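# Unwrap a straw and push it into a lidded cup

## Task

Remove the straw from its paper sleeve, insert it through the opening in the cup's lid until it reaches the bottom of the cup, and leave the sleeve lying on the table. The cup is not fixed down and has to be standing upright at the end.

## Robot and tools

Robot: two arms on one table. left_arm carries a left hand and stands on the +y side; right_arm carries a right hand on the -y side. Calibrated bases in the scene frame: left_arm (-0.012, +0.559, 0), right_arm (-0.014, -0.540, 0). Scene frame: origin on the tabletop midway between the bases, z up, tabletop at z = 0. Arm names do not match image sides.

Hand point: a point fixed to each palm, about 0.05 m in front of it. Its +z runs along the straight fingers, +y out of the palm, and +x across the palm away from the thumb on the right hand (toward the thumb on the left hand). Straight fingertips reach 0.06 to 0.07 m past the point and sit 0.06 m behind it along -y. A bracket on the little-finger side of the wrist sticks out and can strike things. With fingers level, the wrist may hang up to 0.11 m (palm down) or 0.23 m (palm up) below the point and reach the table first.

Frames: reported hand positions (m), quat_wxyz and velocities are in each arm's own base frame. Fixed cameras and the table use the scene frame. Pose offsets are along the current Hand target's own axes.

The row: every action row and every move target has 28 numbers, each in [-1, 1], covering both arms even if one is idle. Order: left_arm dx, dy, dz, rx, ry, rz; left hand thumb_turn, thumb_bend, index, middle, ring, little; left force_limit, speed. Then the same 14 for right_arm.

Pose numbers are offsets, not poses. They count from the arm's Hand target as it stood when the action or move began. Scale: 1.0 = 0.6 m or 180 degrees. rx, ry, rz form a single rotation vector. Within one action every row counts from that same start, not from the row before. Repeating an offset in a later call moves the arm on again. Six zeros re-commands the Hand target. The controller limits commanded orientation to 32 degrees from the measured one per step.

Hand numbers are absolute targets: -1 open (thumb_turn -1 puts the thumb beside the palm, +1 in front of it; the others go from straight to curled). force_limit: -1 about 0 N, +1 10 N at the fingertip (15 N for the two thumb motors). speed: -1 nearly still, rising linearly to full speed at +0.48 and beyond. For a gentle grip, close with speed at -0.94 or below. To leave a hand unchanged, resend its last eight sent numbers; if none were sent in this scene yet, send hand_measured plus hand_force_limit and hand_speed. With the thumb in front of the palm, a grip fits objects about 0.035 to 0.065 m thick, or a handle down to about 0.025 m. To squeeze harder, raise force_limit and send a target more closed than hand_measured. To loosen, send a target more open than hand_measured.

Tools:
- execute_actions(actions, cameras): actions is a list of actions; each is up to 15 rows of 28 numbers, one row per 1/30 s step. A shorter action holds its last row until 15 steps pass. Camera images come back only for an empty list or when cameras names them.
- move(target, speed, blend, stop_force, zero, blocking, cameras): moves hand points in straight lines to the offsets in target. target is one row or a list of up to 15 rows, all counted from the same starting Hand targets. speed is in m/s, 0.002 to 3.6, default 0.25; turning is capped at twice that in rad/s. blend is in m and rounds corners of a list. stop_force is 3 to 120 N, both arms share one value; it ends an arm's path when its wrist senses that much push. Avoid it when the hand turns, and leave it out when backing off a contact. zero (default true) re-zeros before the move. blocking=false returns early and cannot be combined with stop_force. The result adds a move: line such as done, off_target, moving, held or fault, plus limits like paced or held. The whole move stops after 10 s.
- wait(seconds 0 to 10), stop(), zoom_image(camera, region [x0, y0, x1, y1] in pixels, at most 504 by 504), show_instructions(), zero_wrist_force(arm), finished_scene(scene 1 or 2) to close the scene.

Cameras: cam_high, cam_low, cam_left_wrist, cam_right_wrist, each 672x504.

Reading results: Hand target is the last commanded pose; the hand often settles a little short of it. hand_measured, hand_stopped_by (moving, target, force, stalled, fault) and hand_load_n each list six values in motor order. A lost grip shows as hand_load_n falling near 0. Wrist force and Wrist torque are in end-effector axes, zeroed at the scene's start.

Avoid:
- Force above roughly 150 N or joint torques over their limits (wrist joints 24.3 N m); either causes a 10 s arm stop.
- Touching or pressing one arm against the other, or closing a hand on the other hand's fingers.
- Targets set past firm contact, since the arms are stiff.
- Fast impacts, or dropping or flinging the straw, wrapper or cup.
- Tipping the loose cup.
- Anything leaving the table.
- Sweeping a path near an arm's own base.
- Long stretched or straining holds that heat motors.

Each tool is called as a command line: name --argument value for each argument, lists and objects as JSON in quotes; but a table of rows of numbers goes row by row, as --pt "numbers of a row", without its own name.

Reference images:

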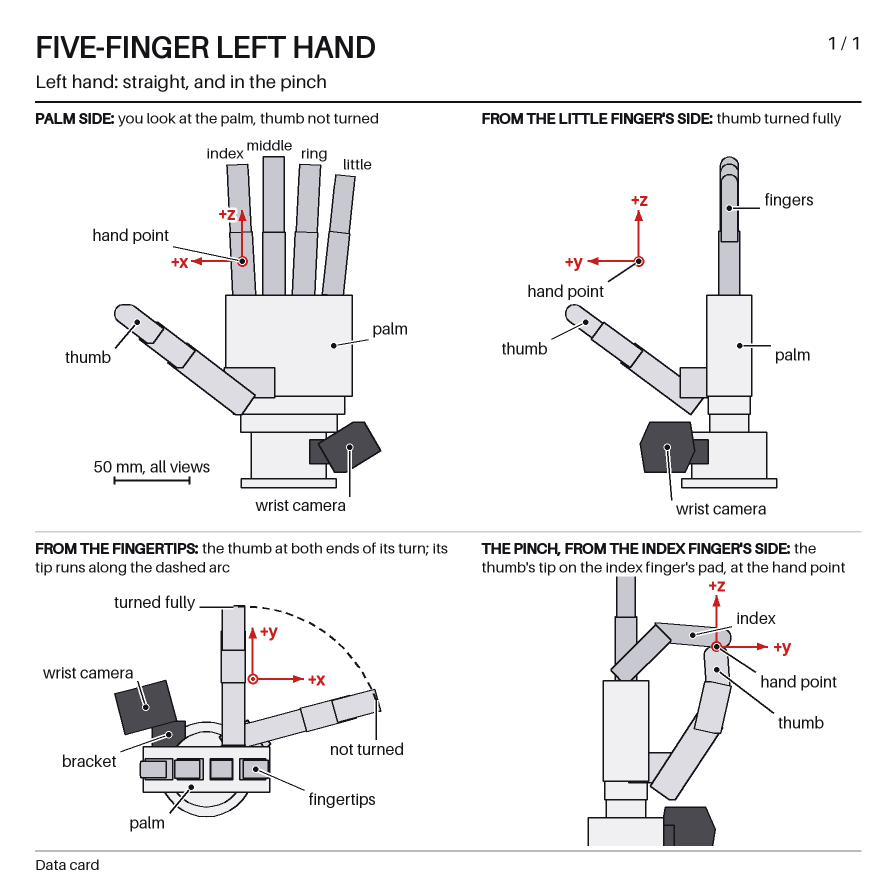

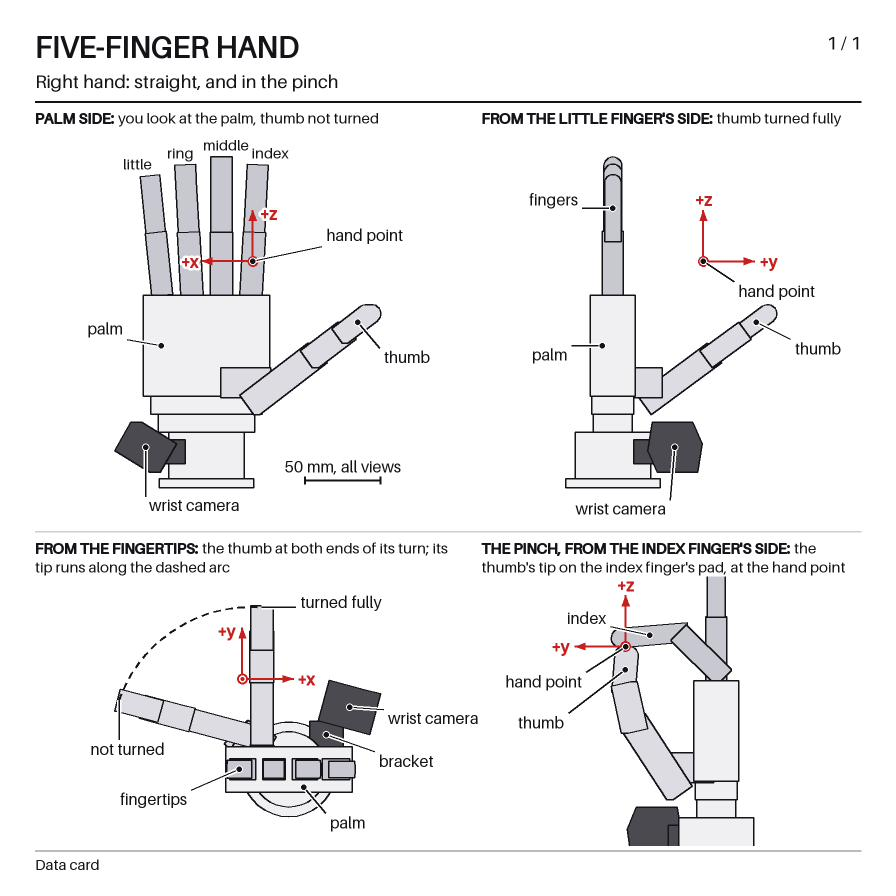

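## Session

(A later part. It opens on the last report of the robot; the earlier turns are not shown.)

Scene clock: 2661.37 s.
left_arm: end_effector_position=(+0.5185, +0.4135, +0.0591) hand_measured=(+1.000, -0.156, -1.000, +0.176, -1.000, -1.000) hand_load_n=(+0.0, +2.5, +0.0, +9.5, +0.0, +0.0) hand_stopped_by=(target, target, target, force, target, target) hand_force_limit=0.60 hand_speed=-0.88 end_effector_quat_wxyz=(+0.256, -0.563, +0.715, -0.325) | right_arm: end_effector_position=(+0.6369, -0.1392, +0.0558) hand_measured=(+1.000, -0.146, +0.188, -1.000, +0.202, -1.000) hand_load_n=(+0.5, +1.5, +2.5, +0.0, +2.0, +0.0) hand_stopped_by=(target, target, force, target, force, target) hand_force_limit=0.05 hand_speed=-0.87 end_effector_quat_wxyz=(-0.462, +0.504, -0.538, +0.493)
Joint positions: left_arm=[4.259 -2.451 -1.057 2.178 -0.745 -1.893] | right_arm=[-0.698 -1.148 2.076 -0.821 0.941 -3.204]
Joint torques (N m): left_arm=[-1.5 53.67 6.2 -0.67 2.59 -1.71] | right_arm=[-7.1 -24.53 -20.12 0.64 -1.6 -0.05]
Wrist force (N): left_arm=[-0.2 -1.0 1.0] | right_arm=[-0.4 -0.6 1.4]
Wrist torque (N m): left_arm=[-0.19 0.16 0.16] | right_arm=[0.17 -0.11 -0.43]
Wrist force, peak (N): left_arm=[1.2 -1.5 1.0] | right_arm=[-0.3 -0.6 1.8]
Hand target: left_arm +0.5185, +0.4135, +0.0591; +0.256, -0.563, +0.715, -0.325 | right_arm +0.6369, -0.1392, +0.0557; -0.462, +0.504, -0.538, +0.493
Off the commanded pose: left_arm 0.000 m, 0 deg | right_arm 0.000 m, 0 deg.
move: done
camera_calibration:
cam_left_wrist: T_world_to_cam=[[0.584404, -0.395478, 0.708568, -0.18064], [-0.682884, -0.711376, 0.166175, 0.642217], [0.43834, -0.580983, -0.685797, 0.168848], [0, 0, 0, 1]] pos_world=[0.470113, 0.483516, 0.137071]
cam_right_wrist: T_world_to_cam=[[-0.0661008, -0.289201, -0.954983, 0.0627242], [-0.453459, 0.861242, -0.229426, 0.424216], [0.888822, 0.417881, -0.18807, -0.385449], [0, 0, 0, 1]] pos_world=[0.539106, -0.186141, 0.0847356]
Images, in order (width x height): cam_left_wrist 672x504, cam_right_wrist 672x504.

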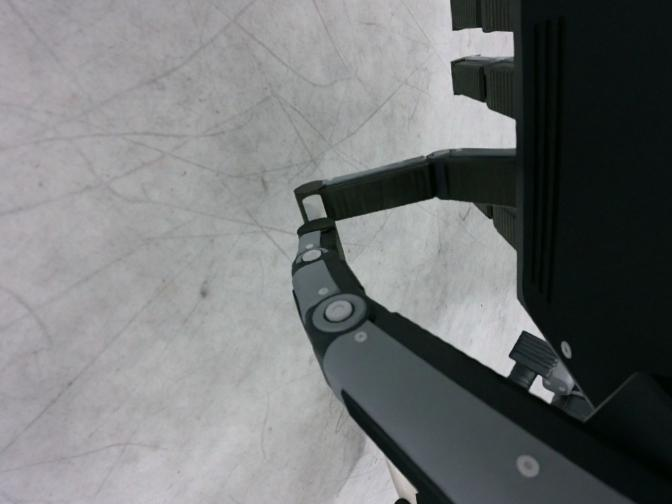

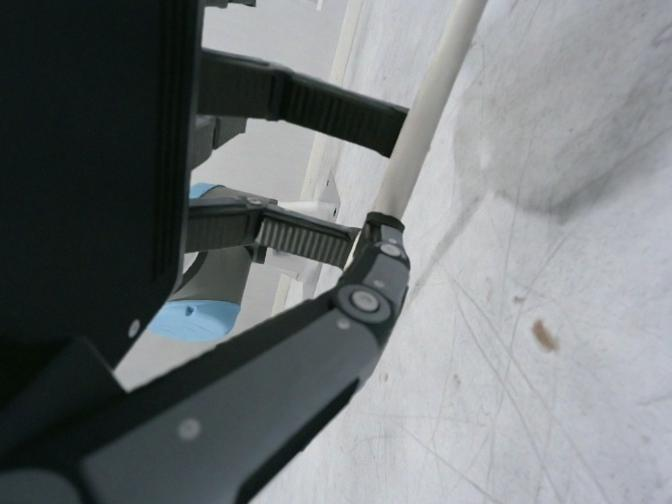

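wait --seconds 0.1 --cameras '["cam_high","cam_low"]'

zoom_image --camera "cam_high" --region '[240, 100, 420, 235]'

zoom_image --camera "cam_low" --region '[200, 200, 420, 360]'

Scene clock: 2672.27 s.
left_arm: end_effector_position=(+0.5185, +0.4135, +0.0591) hand_measured=(+1.000, -0.156, -1.000, +0.176, -1.000, -1.000) hand_load_n=(+0.0, +3.0, +0.0, +10.0, +0.0, +0.0) hand_stopped_by=(target, target, target, force, target, target) hand_force_limit=0.60 hand_speed=-0.88 end_effector_quat_wxyz=(+0.256, -0.563, +0.715, -0.325) | right_arm: end_effector_position=(+0.6369, -0.1392, +0.0557) hand_measured=(+1.000, -0.146, +0.188, -1.000, +0.202, -1.000) hand_load_n=(+0.5, +1.5, +2.5, +0.0, +2.0, +0.0) hand_stopped_by=(target, target, force, target, force, target) hand_force_limit=0.05 hand_speed=-0.87 end_effector_quat_wxyz=(-0.462, +0.504, -0.538, +0.493)
Joint positions: left_arm=[4.259 -2.451 -1.057 2.178 -0.745 -1.893] | right_arm=[-0.698 -1.148 2.076 -0.821 0.941 -3.204]
Joint torques (N m): left_arm=[-4.17 53.81 5.33 -0.62 -0.18 -1.54] | right_arm=[-6.51 -19.51 -19.86 1.07 -1.55 -0.18]
Wrist force (N): left_arm=[0.0 -1.2 0.9] | right_arm=[-0.3 -0.4 1.7]
Wrist torque (N m): left_arm=[-0.21 0.14 0.17] | right_arm=[0.18 -0.14 -0.41]
Wrist force, peak (N): left_arm=[-0.3 -1.4 1.1] | right_arm=[-0.6 -0.6 1.8]
Hand target: left_arm +0.5185, +0.4135, +0.0591; +0.256, -0.563, +0.715, -0.325 | right_arm +0.6369, -0.1392, +0.0557; -0.462, +0.504, -0.538, +0.493
Off the commanded pose: left_arm 0.000 m, 0 deg | right_arm 0.000 m, 0 deg.
wait: 0.10 s; at rest from the start
Images, in order (width x height): cam_high 672x504, cam_low 672x504.

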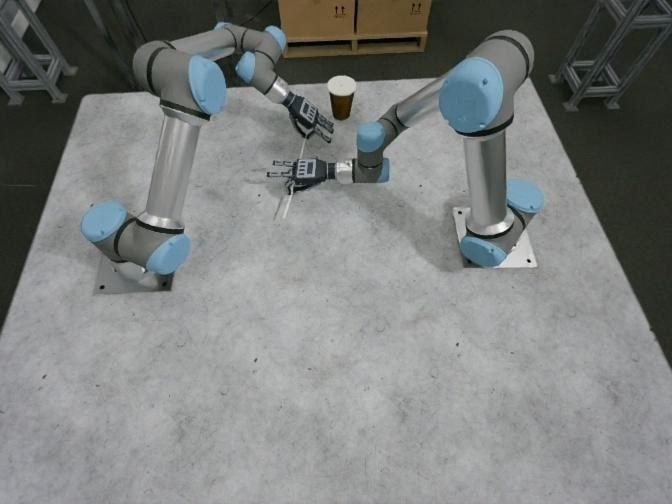

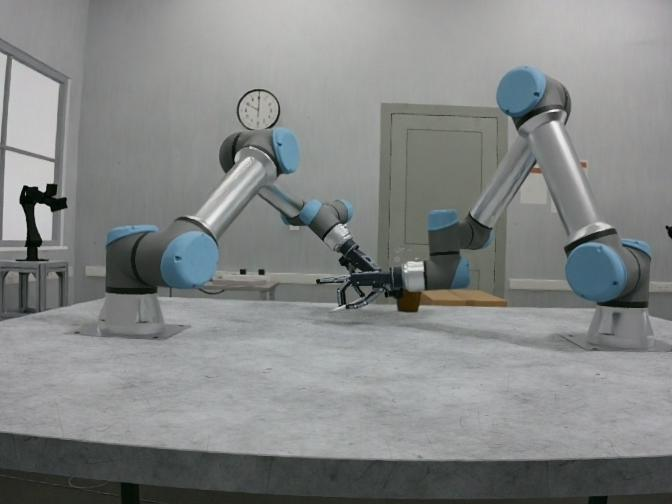

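Scaled by 2.800.

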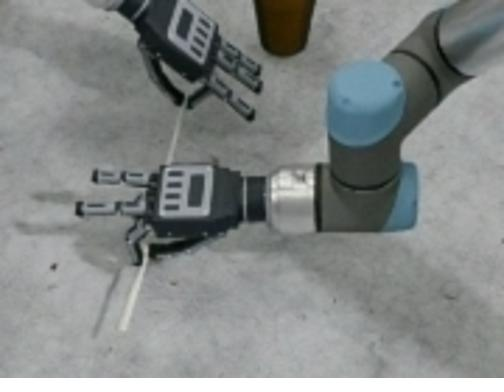

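Scaled by 2.291.

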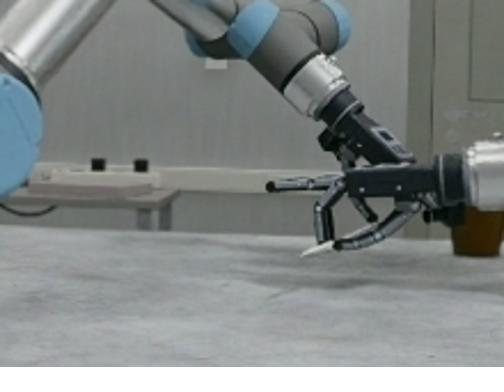

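move --target '[-0.0332,0.0390,0.0313,0,0,0,1,-0.155,-1,0.6,-1,-1,0.6,-0.88,-0.0332,0.0497,0.0068,0,0,0,1,-0.145,0.5,-1,0.5,-1,0.05,-0.87]' --speed 0.02 --stop_force 12 --cameras '["cam_left_wrist","cam_right_wrist","cam_high"]'

zoom_image --camera "cam_high" --region '[240, 100, 420, 235]'

Scene clock: 2693.27 s.
left_arm: end_effector_position=(+0.5220, +0.4332, +0.0292) hand_measured=(+1.000, -0.156, -1.000, +0.176, -1.000, -1.000) hand_load_n=(+0.0, +2.5, +0.0, +10.0, +0.0, +0.0) hand_stopped_by=(target, target, target, force, target, target) hand_force_limit=0.60 hand_speed=-0.88 end_effector_quat_wxyz=(+0.256, -0.563, +0.715, -0.325) | right_arm: end_effector_position=(+0.6397, -0.1194, +0.0257) hand_measured=(+1.000, -0.146, +0.188, -1.000, +0.202, -1.000) hand_load_n=(+0.5, +1.0, +2.5, +0.0, +2.0, -0.5) hand_stopped_by=(target, target, force, target, force, target) hand_force_limit=0.05 hand_speed=-0.87 end_effector_quat_wxyz=(-0.462, +0.504, -0.538, +0.493)
Joint positions: left_arm=[4.268 -2.528 -0.992 2.181 -0.742 -1.88] | right_arm=[-0.654 -1.089 2.101 -0.91 0.984 -3.198]
Joint torques (N m): left_arm=[-1.42 55.45 4.79 -2.94 2.95 -1.74] | right_arm=[-6.2 -42.73 -19.37 1.15 -1.65 0.62]
Wrist force (N): left_arm=[-0.2 -1.4 0.6] | right_arm=[-0.1 -0.8 1.5]
Wrist torque (N m): left_arm=[-0.20 0.20 0.16] | right_arm=[0.15 -0.13 -0.42]
Wrist force, peak (N): left_arm=[-0.2 -1.4 1.1] | right_arm=[-0.2 -0.8 1.7]
Hand target: left_arm +0.5220, +0.4332, +0.0292; +0.256, -0.563, +0.715, -0.325 | right_arm +0.6397, -0.1194, +0.0257; -0.462, +0.504, -0.538, +0.493
Off the commanded pose: left_arm 0.000 m, 0 deg | right_arm 0.000 m, 0 deg.
move: done
camera_calibration:
cam_left_wrist: T_world_to_cam=[[0.584404, -0.395478, 0.708568, -0.153637], [-0.682884, -0.711376, 0.166175, 0.663607], [0.43834, -0.580983, -0.685797, 0.158185], [0, 0, 0, 1]] pos_world=[0.473613, 0.503216, 0.107071]
cam_right_wrist: T_world_to_cam=[[-0.0661571, -0.289095, -0.955012, 0.0399401], [-0.453452, 0.861278, -0.229308, 0.401523], [0.888822, 0.417882, -0.18807, -0.401872], [0, 0, 0, 1]] pos_world=[0.541906, -0.166341, 0.0546357]
Images, in order (width x height): cam_high 672x504, cam_left_wrist 672x504, cam_right_wrist 672x504.

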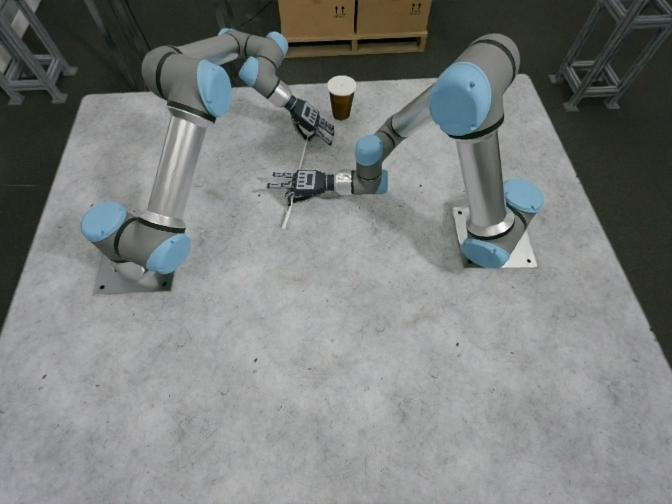

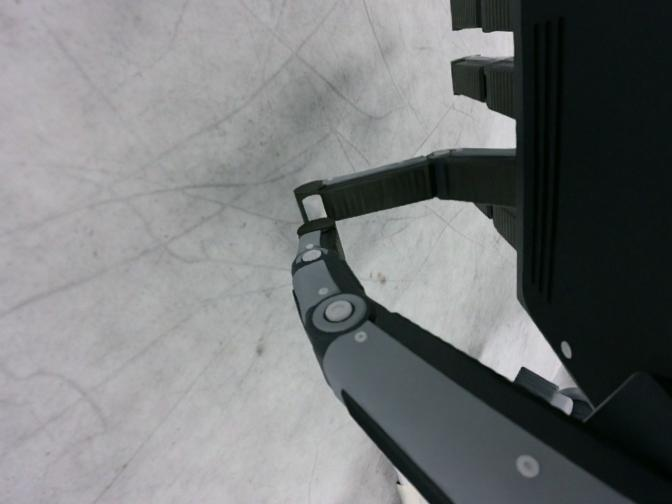

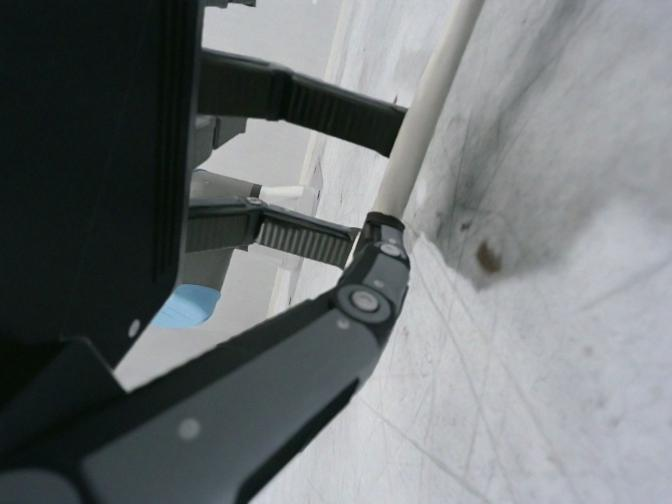

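Scaled by 2.800.

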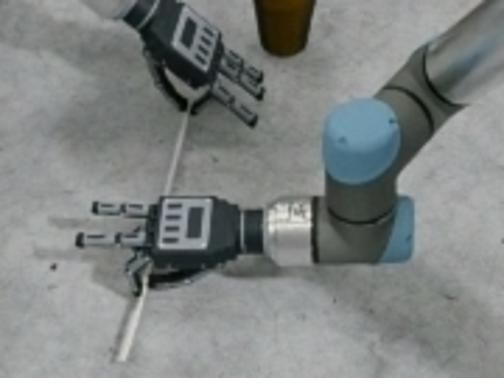

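move --target '[-0.0416,0.0017,-0.0019,0,0,0,1,-0.155,-1,0.6,-1,-1,0.6,-0.88,-0.0416,-0.0003,0.0031,0,0,0,1,-0.145,0.5,-1,0.5,-1,0.05,-0.87]' --speed 0.02 --stop_force 12 --cameras '["cam_left_wrist","cam_right_wrist","cam_high"]'

zoom_image --camera "cam_high" --region '[240, 100, 420, 235]'

Scene clock: 2702.70 s.
left_arm: end_effector_position=(+0.5263, +0.4578, +0.0291) hand_measured=(+1.000, -0.156, -1.000, +0.176, -1.000, -1.000) hand_load_n=(+0.5, +3.0, +0.0, +9.5, +0.0, +0.0) hand_stopped_by=(target, target, target, force, target, target) hand_force_limit=0.60 hand_speed=-0.88 end_effector_quat_wxyz=(+0.256, -0.563, +0.715, -0.325) | right_arm: end_effector_position=(+0.6432, -0.0946, +0.0257) hand_measured=(+1.000, -0.146, +0.190, -1.000, +0.202, -1.000) hand_load_n=(+0.0, +0.5, +0.5, +0.0, +0.5, +0.0) hand_stopped_by=(target, target, force, target, force, target) hand_force_limit=0.05 hand_speed=-0.87 end_effector_quat_wxyz=(-0.462, +0.504, -0.538, +0.493)
Joint positions: left_arm=[4.279 -2.593 -0.868 2.111 -0.74 -1.865] | right_arm=[-0.598 -1.095 2.114 -0.919 1.04 -3.192]
Joint torques (N m): left_arm=[-2.91 57.17 7.23 -0.61 2.34 -1.45] | right_arm=[-5.32 -27.96 -18.98 0.76 -1.38 0.01]
Wrist force (N): left_arm=[0.2 -1.2 0.5] | right_arm=[-0.1 -0.7 1.0]
Wrist torque (N m): left_arm=[-0.15 0.14 0.17] | right_arm=[0.20 -0.11 -0.44]
Wrist force, peak (N): left_arm=[-0.3 -1.5 0.6] | right_arm=[-0.3 -0.9 1.5]
Hand target: left_arm +0.5263, +0.4578, +0.0291; +0.256, -0.563, +0.715, -0.325 | right_arm +0.6432, -0.0946, +0.0257; -0.462, +0.504, -0.538, +0.493
Off the commanded pose: left_arm 0.000 m, 0 deg | right_arm 0.000 m, 0 deg.
move: done
camera_calibration:
cam_left_wrist: T_world_to_cam=[[0.584404, -0.395478, 0.708568, -0.146421], [-0.682884, -0.711376, 0.166175, 0.684043], [0.43834, -0.580983, -0.685797, 0.170592], [0, 0, 0, 1]] pos_world=[0.477913, 0.527816, 0.107071]
cam_right_wrist: T_world_to_cam=[[-0.0661008, -0.289201, -0.954983, 0.0473895], [-0.453459, 0.861242, -0.229426, 0.381778], [0.888822, 0.417881, -0.18807, -0.415328], [0, 0, 0, 1]] pos_world=[0.545406, -0.141541, 0.0547356]
Images, in order (width x height): cam_high 672x504, cam_left_wrist 672x504, cam_right_wrist 672x504.

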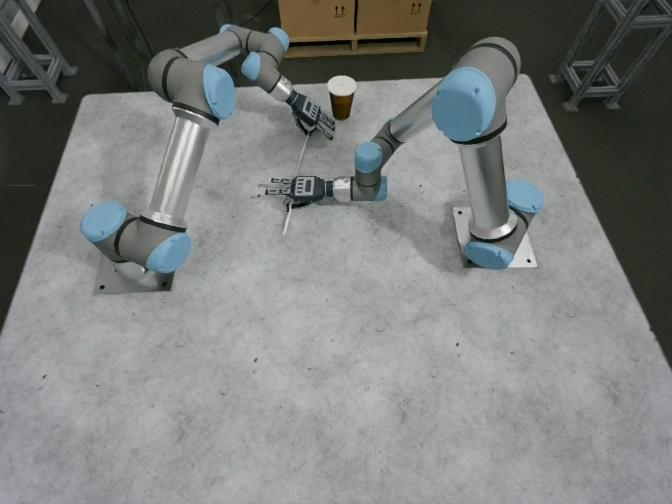

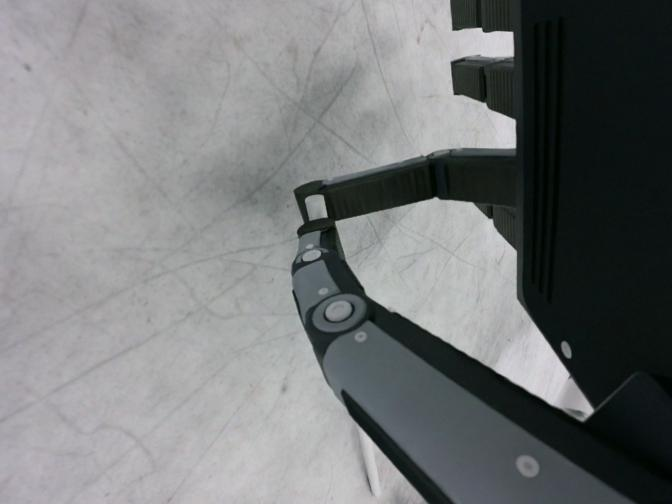

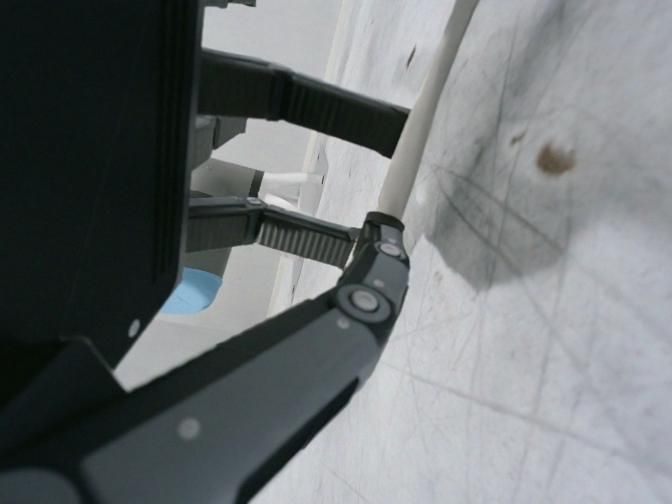

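Scaled by 2.800.

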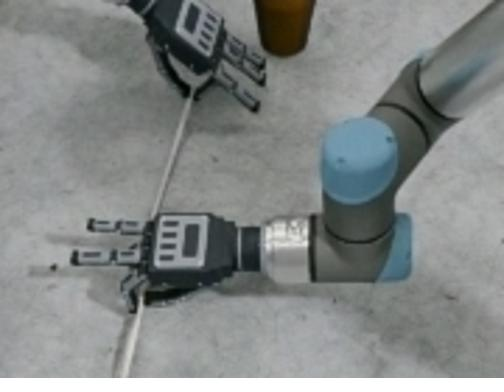

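zoom_image --camera "cam_left_wrist" --region '[320, 400, 440, 504]'

zoom_image --camera "cam_high" --region '[270, 130, 330, 240]'

Scaled by 4.200.

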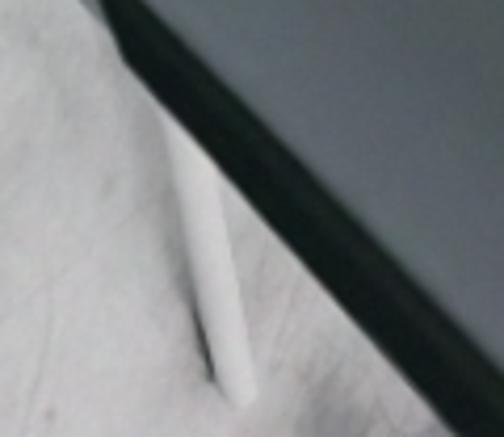

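Scaled by 4.582.

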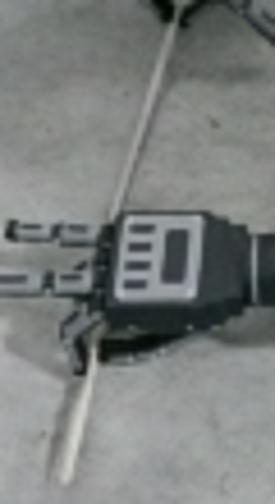

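move --target '[0,-0.1255,-0.1096,0,0,0,1,-0.155,-1,0.6,-1,-1,0.6,-0.88,0,0.0233,0.0020,0,0,0,1,-0.145,0.5,-1,0.5,-1,0.05,-0.87]' --speed 0.06 --cameras '["cam_left_wrist","cam_right_wrist","cam_high"]'

zoom_image --camera "cam_high" --region '[240, 100, 420, 235]'

Scene clock: 2753.60 s.
left_arm: end_effector_position=(+0.5264, +0.4578, +0.1293) hand_measured=(+1.000, -0.156, -1.000, +0.176, -1.000, -1.000) hand_load_n=(+0.0, +2.5, +0.0, +9.5, +0.0, +0.0) hand_stopped_by=(target, target, target, force, target, target) hand_force_limit=0.60 hand_speed=-0.88 end_effector_quat_wxyz=(+0.256, -0.563, +0.715, -0.325) end_effector_velocity=(-0.001, +0.000, -0.002) end_effector_angular_velocity=(-0.001, +0.001, +0.002) | right_arm: end_effector_position=(+0.6432, -0.0946, +0.0116) hand_measured=(+1.000, -0.146, +0.190, -1.000, +0.202, -1.000) hand_load_n=(-0.5, -0.5, +1.0, +0.0, +0.5, +0.0) hand_stopped_by=(target, target, force, target, force, target) hand_force_limit=0.05 hand_speed=-0.87 end_effector_quat_wxyz=(-0.462, +0.504, -0.538, +0.493)
Joint positions: left_arm=[4.279 -2.521 -0.745 1.916 -0.74 -1.866] | right_arm=[-0.598 -1.062 2.118 -0.956 1.04 -3.192]
Joint velocities: left_arm=[0.001 -0.001 -0.005 0.005 -0.001 -0.001] | right_arm=[within noise]
Joint torques (N m): left_arm=[-3.29 43.77 8.15 -0.48 -1.3 1.42] | right_arm=[-4.19 -33.68 -3.36 0.15 -0.71 0.2]
Wrist force (N): left_arm=[-0.2 -1.0 0.7] | right_arm=[-0.3 -4.6 0.4]
Wrist torque (N m): left_arm=[-0.17 0.22 0.17] | right_arm=[0.10 -0.10 -0.52]
Wrist force, peak (N): left_arm=[-0.2 -1.5 0.7] | right_arm=[-0.4 -4.6 0.3]
Hand target: left_arm +0.5264, +0.4578, +0.1291; +0.256, -0.563, +0.715, -0.325 | right_arm +0.6432, -0.0946, +0.0117; -0.462, +0.504, -0.538, +0.493
Off the commanded pose: left_arm 0.000 m, 0 deg | right_arm 0.000 m, 0 deg.
move: done
camera_calibration:
cam_left_wrist: T_world_to_cam=[[0.584374, -0.39549, 0.708586, -0.217391], [-0.682841, -0.711444, 0.166057, 0.667517], [0.438446, -0.580891, -0.685806, 0.2391], [0, 0, 0, 1]] pos_world=[0.478013, 0.527816, 0.207171]
cam_right_wrist: T_world_to_cam=[[-0.0661445, -0.289119, -0.955005, 0.0339606], [-0.453454, 0.86127, -0.229335, 0.378541], [0.888822, 0.417881, -0.18807, -0.417979], [0, 0, 0, 1]] pos_world=[0.545406, -0.141541, 0.0406357]
Images, in order (width x height): cam_high 672x504, cam_left_wrist 672x504, cam_right_wrist 672x504.

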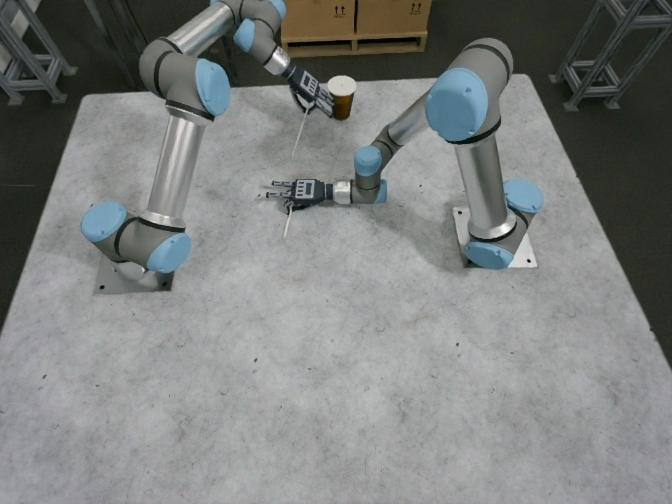

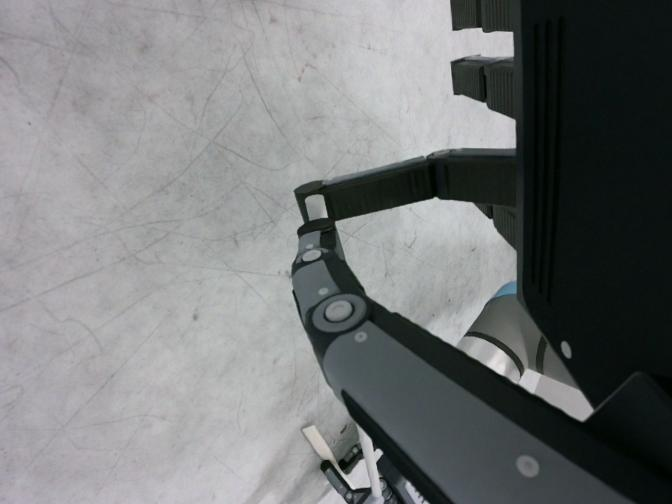

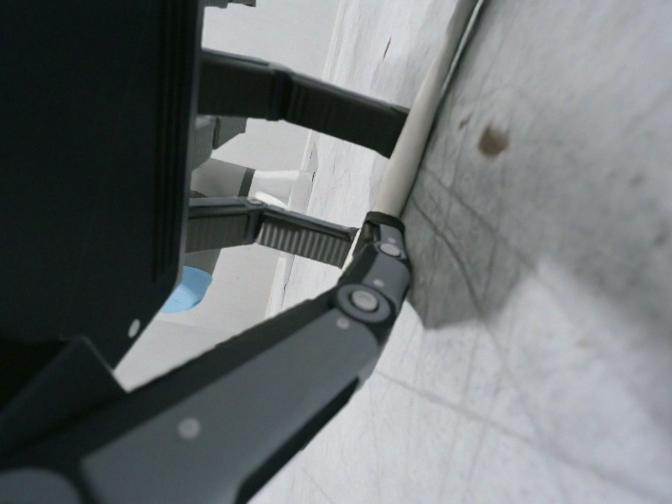

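Scaled by 2.800.

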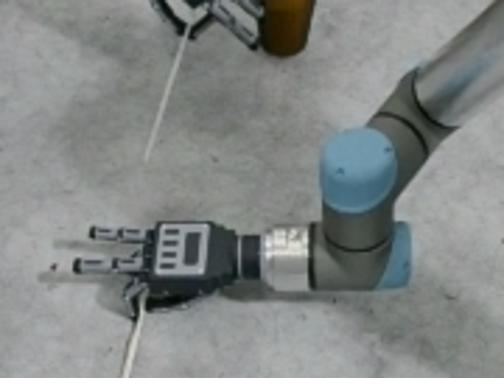

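move --pt "0 0 0 0 0 0 1 -0.155 -1 0.6 -1 -1 0.6 -0.88 0 0 0 0 0 0 1 -0.145 -0.2 -1 -0.2 -1 -0.2 -0.3" --pt "-0.0002 -0.2761 -0.2412 0 0 0 1 -0.155 -1 0.6 -1 -1 0.6 -0.88 0 -0.1493 -0.0131 0 0 0 1 -0.145 -0.2 -1 -0.2 -1 -0.2 -0.3" --speed 0.15 --cameras '["cam_high"]'

zoom_image --camera "cam_high" --region '[240, 80, 420, 240]'

Scene clock: 2823.30 s.
left_arm: end_effector_position=(+0.5255, +0.4568, +0.3482) hand_measured=(+1.000, -0.156, -1.000, +0.176, -1.000, -1.000) hand_load_n=(+0.0, +3.0, +0.0, +9.5, +0.0, +0.0) hand_stopped_by=(target, target, target, force, target, target) hand_force_limit=0.60 hand_speed=-0.88 end_effector_quat_wxyz=(+0.312, -0.562, +0.694, -0.323) | right_arm: end_effector_position=(+0.6431, -0.0947, +0.1017) hand_measured=(+1.000, -0.146, -0.200, -1.000, -0.200, -1.000) hand_load_n=(+0.0, +0.0, +0.0, -0.5, +0.0, +0.0) hand_stopped_by=(target, target, target, target, target, target) hand_force_limit=-0.20 hand_speed=-0.30 end_effector_quat_wxyz=(-0.462, +0.504, -0.538, +0.493)
Joint positions: left_arm=[4.298 -2.583 -0.035 1.416 -0.694 -1.95] | right_arm=[-0.598 -1.259 2.072 -0.713 1.04 -3.192]
Joint torques (N m): left_arm=[-6.48 50.57 24.78 -3.56 -1.55 2.08] | right_arm=[-7.05 -16.25 -7.46 -3.5 -1.5 -0.66]
Wrist force (N): left_arm=[0.0 -1.3 0.7] | right_arm=[-0.3 -0.7 1.6]
Wrist torque (N m): left_arm=[-0.16 0.22 0.22] | right_arm=[0.19 -0.11 -0.45]
Wrist force, peak (N): left_arm=[0.2 -2.4 -0.3] | right_arm=[-0.1 -4.6 0.6]
Hand target: left_arm +0.5264, +0.4578, +0.3491; +0.256, -0.563, +0.715, -0.325 | right_arm +0.6431, -0.0947, +0.1016; -0.462, +0.504, -0.538, +0.493
Off the commanded pose: left_arm 0.002 m, 7 deg | right_arm 0.000 m, 0 deg.
elbow stopped short (left arm): the move would have taken joint 3 (elbow) straighter than the controller allows.
move: off_target (left_arm)
Images, in order (width x height): cam_high 672x504.

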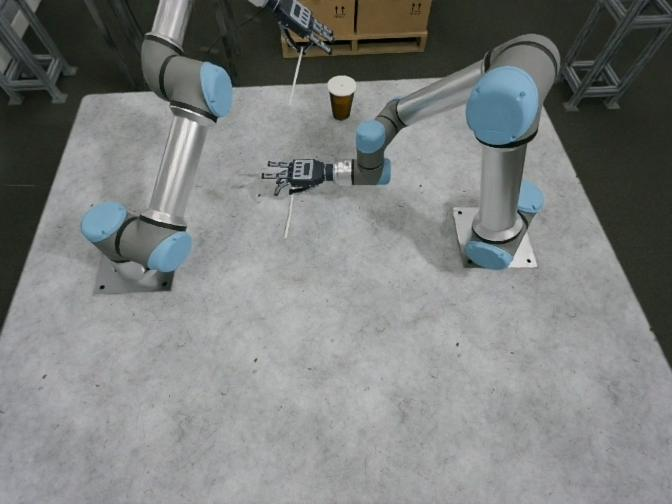

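Scaled by 2.800.

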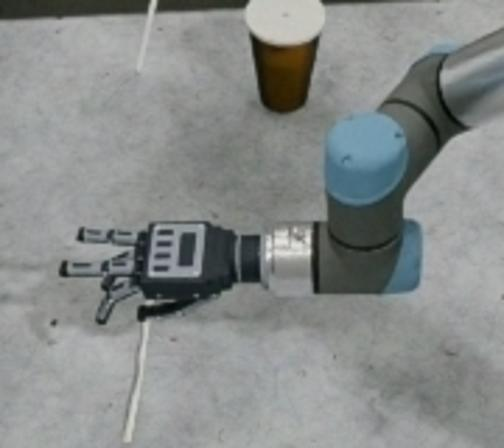

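move --target '[0,0,0,0.0550,-0.2859,0.4109,1,-0.155,-1,0.6,-1,-1,0.6,-0.88,0.2722,-0.3757,-0.2560,-0.1389,0,0,1,-0.145,-0.2,-1,-0.2,-1,-0.2,-0.3]' --speed 0.2 --cameras '["cam_high","cam_left_wrist","cam_right_wrist"]'

Scene clock: 2844.57 s.
left_arm: end_effector_position=(+0.5264, +0.4578, +0.3491) hand_measured=(+1.000, -0.156, -1.000, +0.176, -1.000, -1.000) hand_load_n=(+0.0, +2.5, +0.0, +10.0, +0.0, +0.0) hand_stopped_by=(target, target, target, force, target, target) hand_force_limit=0.60 hand_speed=-0.88 end_effector_quat_wxyz=(+0.701, -0.092, +0.701, +0.092) | right_arm: end_effector_position=(+0.4990, -0.2491, +0.3392) hand_measured=(+1.000, -0.146, -0.200, -1.000, -0.200, -1.000) hand_load_n=(+0.0, +0.0, +0.0, -0.5, +0.0, +0.0) hand_stopped_by=(target, target, target, target, target, target) hand_force_limit=-0.20 hand_speed=-0.30 end_effector_quat_wxyz=(-0.342, +0.592, -0.632, +0.365)
Joint positions: left_arm=[4.283 -1.693 -1.718 3.41 -0.691 -1.57] | right_arm=[-1.043 -1.412 1.403 0.809 0.769 -3.778]
Joint torques (N m): left_arm=[-1.46 17.95 26.16 1.56 -2.78 -0.65] | right_arm=[6.39 -37.68 -18.69 0.71 1.24 1.77]
Wrist force (N): left_arm=[-0.2 -0.5 1.1] | right_arm=[0.3 -0.9 0.6]
Wrist torque (N m): left_arm=[0.04 0.35 0.29] | right_arm=[0.13 -0.08 -0.39]
Wrist force, peak (N): left_arm=[-0.4 -1.3 1.5] | right_arm=[-0.5 -0.3 1.8]
Hand target: left_arm +0.5264, +0.4578, +0.3491; +0.701, -0.092, +0.701, +0.092 | right_arm +0.4990, -0.2490, +0.3393; -0.342, +0.592, -0.632, +0.365
Off the commanded pose: left_arm 0.000 m, 0 deg | right_arm 0.000 m, 0 deg.
move: done
camera_calibration:
cam_left_wrist: T_world_to_cam=[[0.28029, -0.927627, -0.246872, 0.364066], [-0.519907, 0.0694888, -0.851392, 0.542841], [0.806929, 0.366987, -0.462803, -0.315848], [0, 0, 0, 1]] pos_world=[0.435049, 0.415908, 0.405873]
cam_right_wrist: T_world_to_cam=[[-0.46453, -0.263071, -0.84558, 0.46074], [-0.502779, 0.864384, 0.00728689, 0.466414], [0.728989, 0.428525, -0.533799, 0.0360496], [0, 0, 0, 1]] pos_world=[0.422251, -0.297402, 0.405437]
Images, in order (width x height): cam_high 672x504, cam_left_wrist 672x504, cam_right_wrist 672x504.

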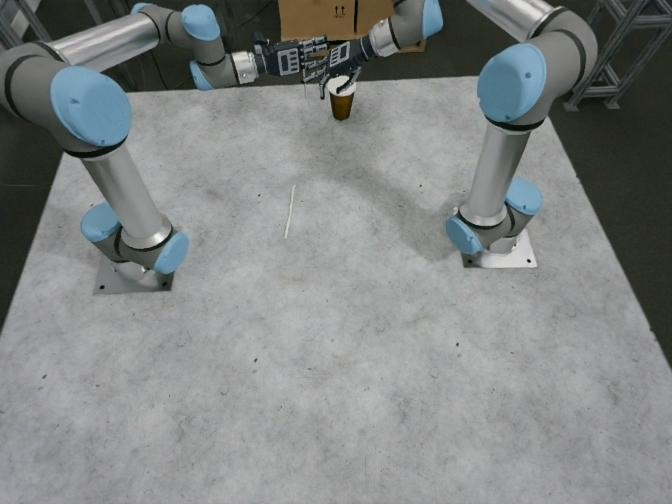

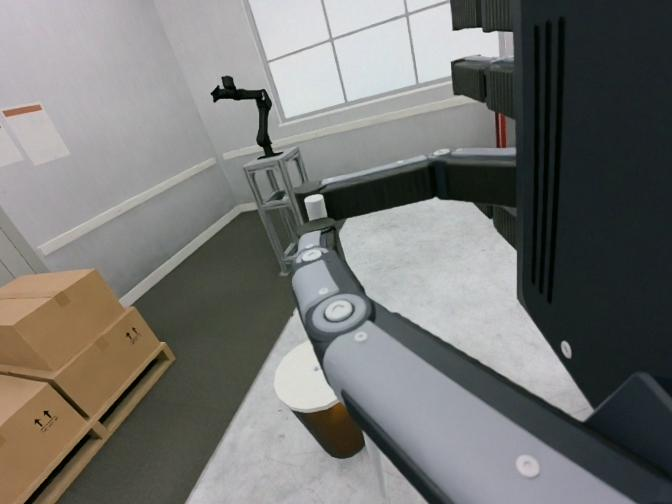

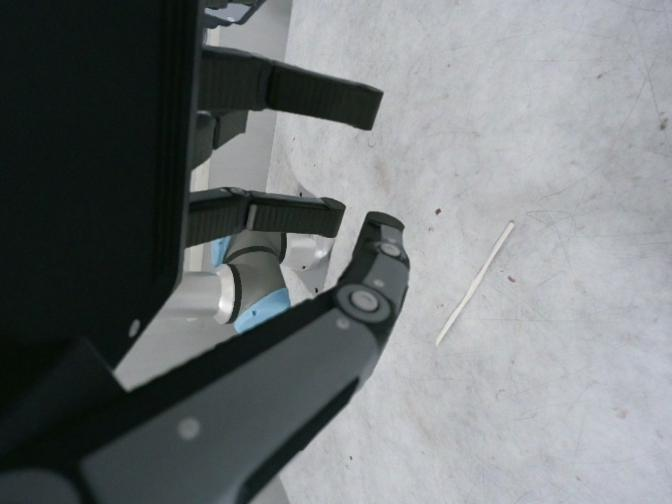

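move --pt "0 0.0512 -0.2107 0 0 0 1 -0.155 -1 0.6 -1 -1 0.6 -0.88 0 0 0 0 0 0 1 -0.145 -0.2 -1 -0.2 -1 -0.2 -0.3" --pt "0 0.0512 -0.2107 0 0 0 1 -0.155 -1 0.6 -1 -1 0.6 -0.88 0.6491 0.2655 -0.1621 0 0 0 1 -0.145 -0.2 -1 -0.2 -1 -0.2 -0.3" --pt "0.0067 0.1133 0.2257 0 0 0 1 -0.155 -1 0.6 -1 -1 0.6 -0.88 0.6491 0.2655 -0.1621 0 0 0 1 -0.145 -0.2 -1 -0.2 -1 -0.2 -0.3" --speed 0.2 --cameras '["cam_high","cam_left_wrist","cam_right_wrist"]'

Scene clock: 2895.90 s.
left_arm: end_effector_position=(+0.6397, +0.5584, +0.3449) hand_measured=(+1.000, -0.156, -1.000, +0.176, -1.000, -1.000) hand_load_n=(+0.0, +3.0, +0.5, +9.5, +0.0, +0.0) hand_stopped_by=(target, target, target, force, target, target) hand_force_limit=0.60 hand_speed=-0.88 end_effector_quat_wxyz=(+0.701, -0.092, +0.701, +0.092) | right_arm: end_effector_position=(+0.3102, -0.6270, +0.2496) hand_measured=(+1.000, -0.146, -0.200, -1.000, -0.200, -1.000) hand_load_n=(+0.0, +0.5, +0.0, +0.0, +0.0, +0.0) hand_stopped_by=(target, target, target, target, target, target) hand_force_limit=-0.20 hand_speed=-0.30 end_effector_quat_wxyz=(-0.342, +0.592, -0.632, +0.365)
Joint positions: left_arm=[4.177 -2.057 -1.245 3.301 -0.797 -1.571] | right_arm=[-1.589 -0.595 0.508 1.576 0.524 -4.618]
Joint torques (N m): left_arm=[2.85 32.11 28.79 2.22 1.91 0.75] | right_arm=[-5.27 -63.32 -11.63 3.16 -2.84 2.36]
Wrist force (N): left_arm=[0.6 -0.7 1.2] | right_arm=[0.0 -1.0 0.6]
Wrist torque (N m): left_arm=[0.00 0.23 0.20] | right_arm=[0.13 -0.03 -0.37]
Wrist force, peak (N): left_arm=[-0.4 -1.1 2.9] | right_arm=[-1.2 -1.7 0.9]
Hand target: left_arm +0.6397, +0.5585, +0.3450; +0.701, -0.092, +0.701, +0.092 | right_arm +0.3102, -0.6270, +0.2496; -0.342, +0.592, -0.632, +0.365
Off the commanded pose: left_arm 0.000 m, 0 deg | right_arm 0.000 m, 0 deg.
move: done
camera_calibration:
cam_left_wrist: T_world_to_cam=[[0.280194, -0.927614, -0.247028, 0.424701], [-0.519961, 0.0696582, -0.851345, 0.591103], [0.806927, 0.366987, -0.462806, -0.446133], [0, 0, 0, 1]] pos_world=[0.548349, 0.516508, 0.401673]
cam_right_wrist: T_world_to_cam=[[-0.464464, -0.263184, -0.845581, 0.197793], [-0.502839, 0.86435, 0.0071753, 0.698733], [0.72899, 0.428524, -0.533799, 0.28775], [0, 0, 0, 1]] pos_world=[0.233451, -0.675202, 0.315837]
Images, in order (width x height): cam_high 672x504, cam_left_wrist 672x504, cam_right_wrist 672x504.

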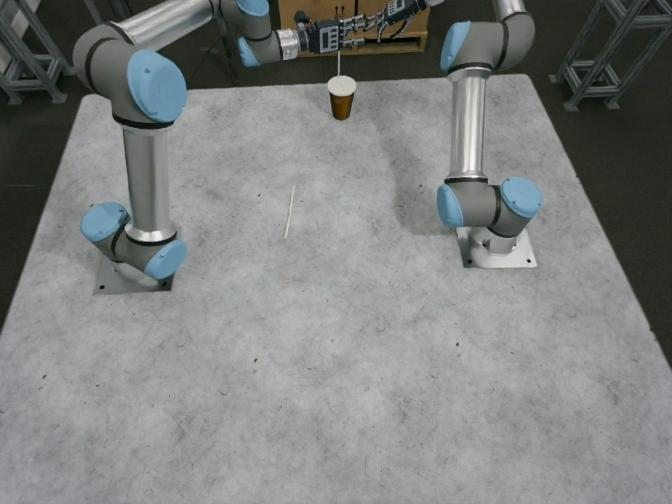

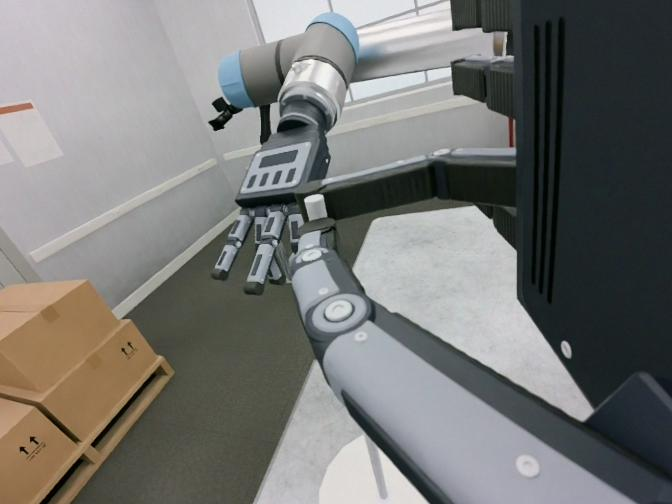

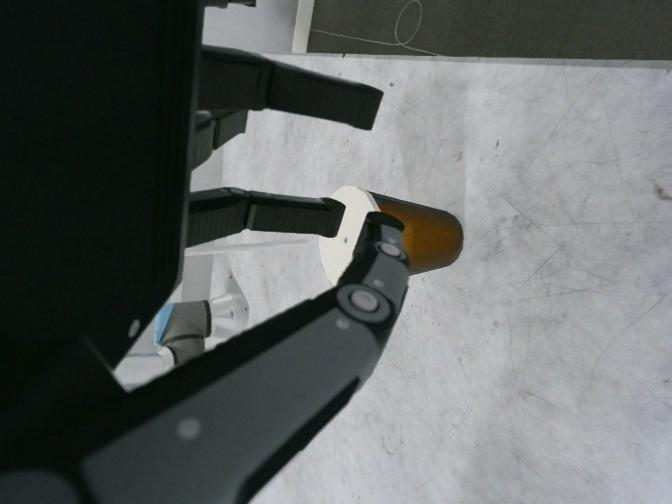

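move --target '[0,0,0,0,0,0,1,-0.155,-1,0.6,-1,-1,0.6,-0.88,0,0,0,0,0,0,-1,-1,-1,-1,-1,-1,-0.2,0.3]' --speed 0.1 --cameras '["cam_right_wrist"]'

zoom_image --camera "cam_right_wrist" --region '[200, 160, 480, 320]'

zoom_image --camera "cam_right_wrist" --region '[290, 200, 390, 280]'

Scene clock: 2905.10 s.
left_arm: end_effector_position=(+0.6397, +0.5585, +0.3450) hand_measured=(+1.000, -0.156, -1.000, +0.176, -1.000, -1.000) hand_load_n=(+0.5, +3.0, +0.0, +10.0, +0.0, +0.0) hand_stopped_by=(target, target, target, force, target, target) hand_force_limit=0.60 hand_speed=-0.88 end_effector_quat_wxyz=(+0.701, -0.092, +0.701, +0.092) | right_arm: end_effector_position=(+0.3102, -0.6270, +0.2496) hand_measured=(-1.000, -1.000, -1.000, -1.000, -1.000, -1.000) hand_load_n=(-0.5, +0.0, +0.0, +0.0, +0.0, +0.0) hand_stopped_by=(target, target, target, target, target, target) hand_force_limit=-0.20 hand_speed=0.30 end_effector_quat_wxyz=(-0.342, +0.592, -0.632, +0.365)
Joint positions: left_arm=[4.177 -2.057 -1.245 3.301 -0.797 -1.571] | right_arm=[-1.589 -0.595 0.508 1.576 0.524 -4.618]
Joint torques (N m): left_arm=[-1.58 33.05 28.72 1.57 -2.64 -1.53] | right_arm=[-4.59 -63.21 -10.98 0.59 -1.47 2.31]
Wrist force (N): left_arm=[0.6 -0.5 1.1] | right_arm=[-0.1 -0.8 0.6]
Wrist torque (N m): left_arm=[0.04 0.22 0.20] | right_arm=[0.14 -0.01 -0.38]
Wrist force, peak (N): left_arm=[0.7 -0.8 1.5] | right_arm=[-0.1 -1.1 0.7]
Hand target: left_arm +0.6397, +0.5585, +0.3450; +0.701, -0.092, +0.701, +0.092 | right_arm +0.3102, -0.6270, +0.2496; -0.342, +0.592, -0.632, +0.365
Off the commanded pose: left_arm 0.000 m, 0 deg | right_arm 0.000 m, 0 deg.
move: done
camera_calibration:
cam_right_wrist: T_world_to_cam=[[-0.464464, -0.263184, -0.845581, 0.197793], [-0.502839, 0.86435, 0.0071753, 0.698733], [0.72899, 0.428524, -0.533799, 0.28775], [0, 0, 0, 1]] pos_world=[0.233451, -0.675202, 0.315837]
Images, in order (width x height): cam_right_wrist 672x504.

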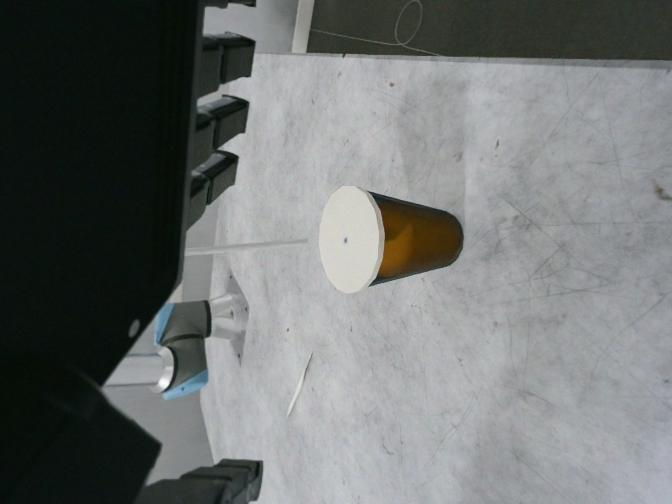

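Scaled by 1.800.

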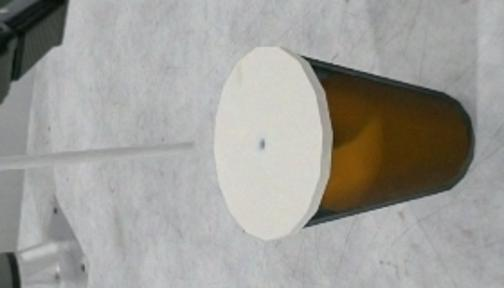

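Scaled by 5.040.

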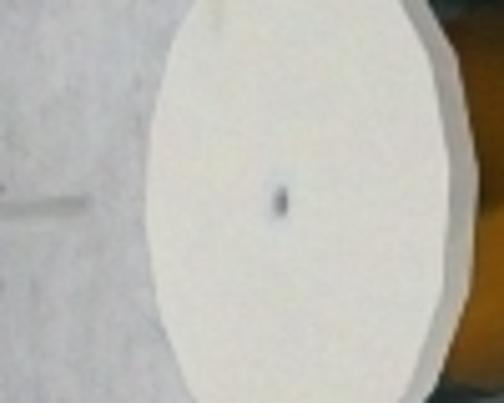

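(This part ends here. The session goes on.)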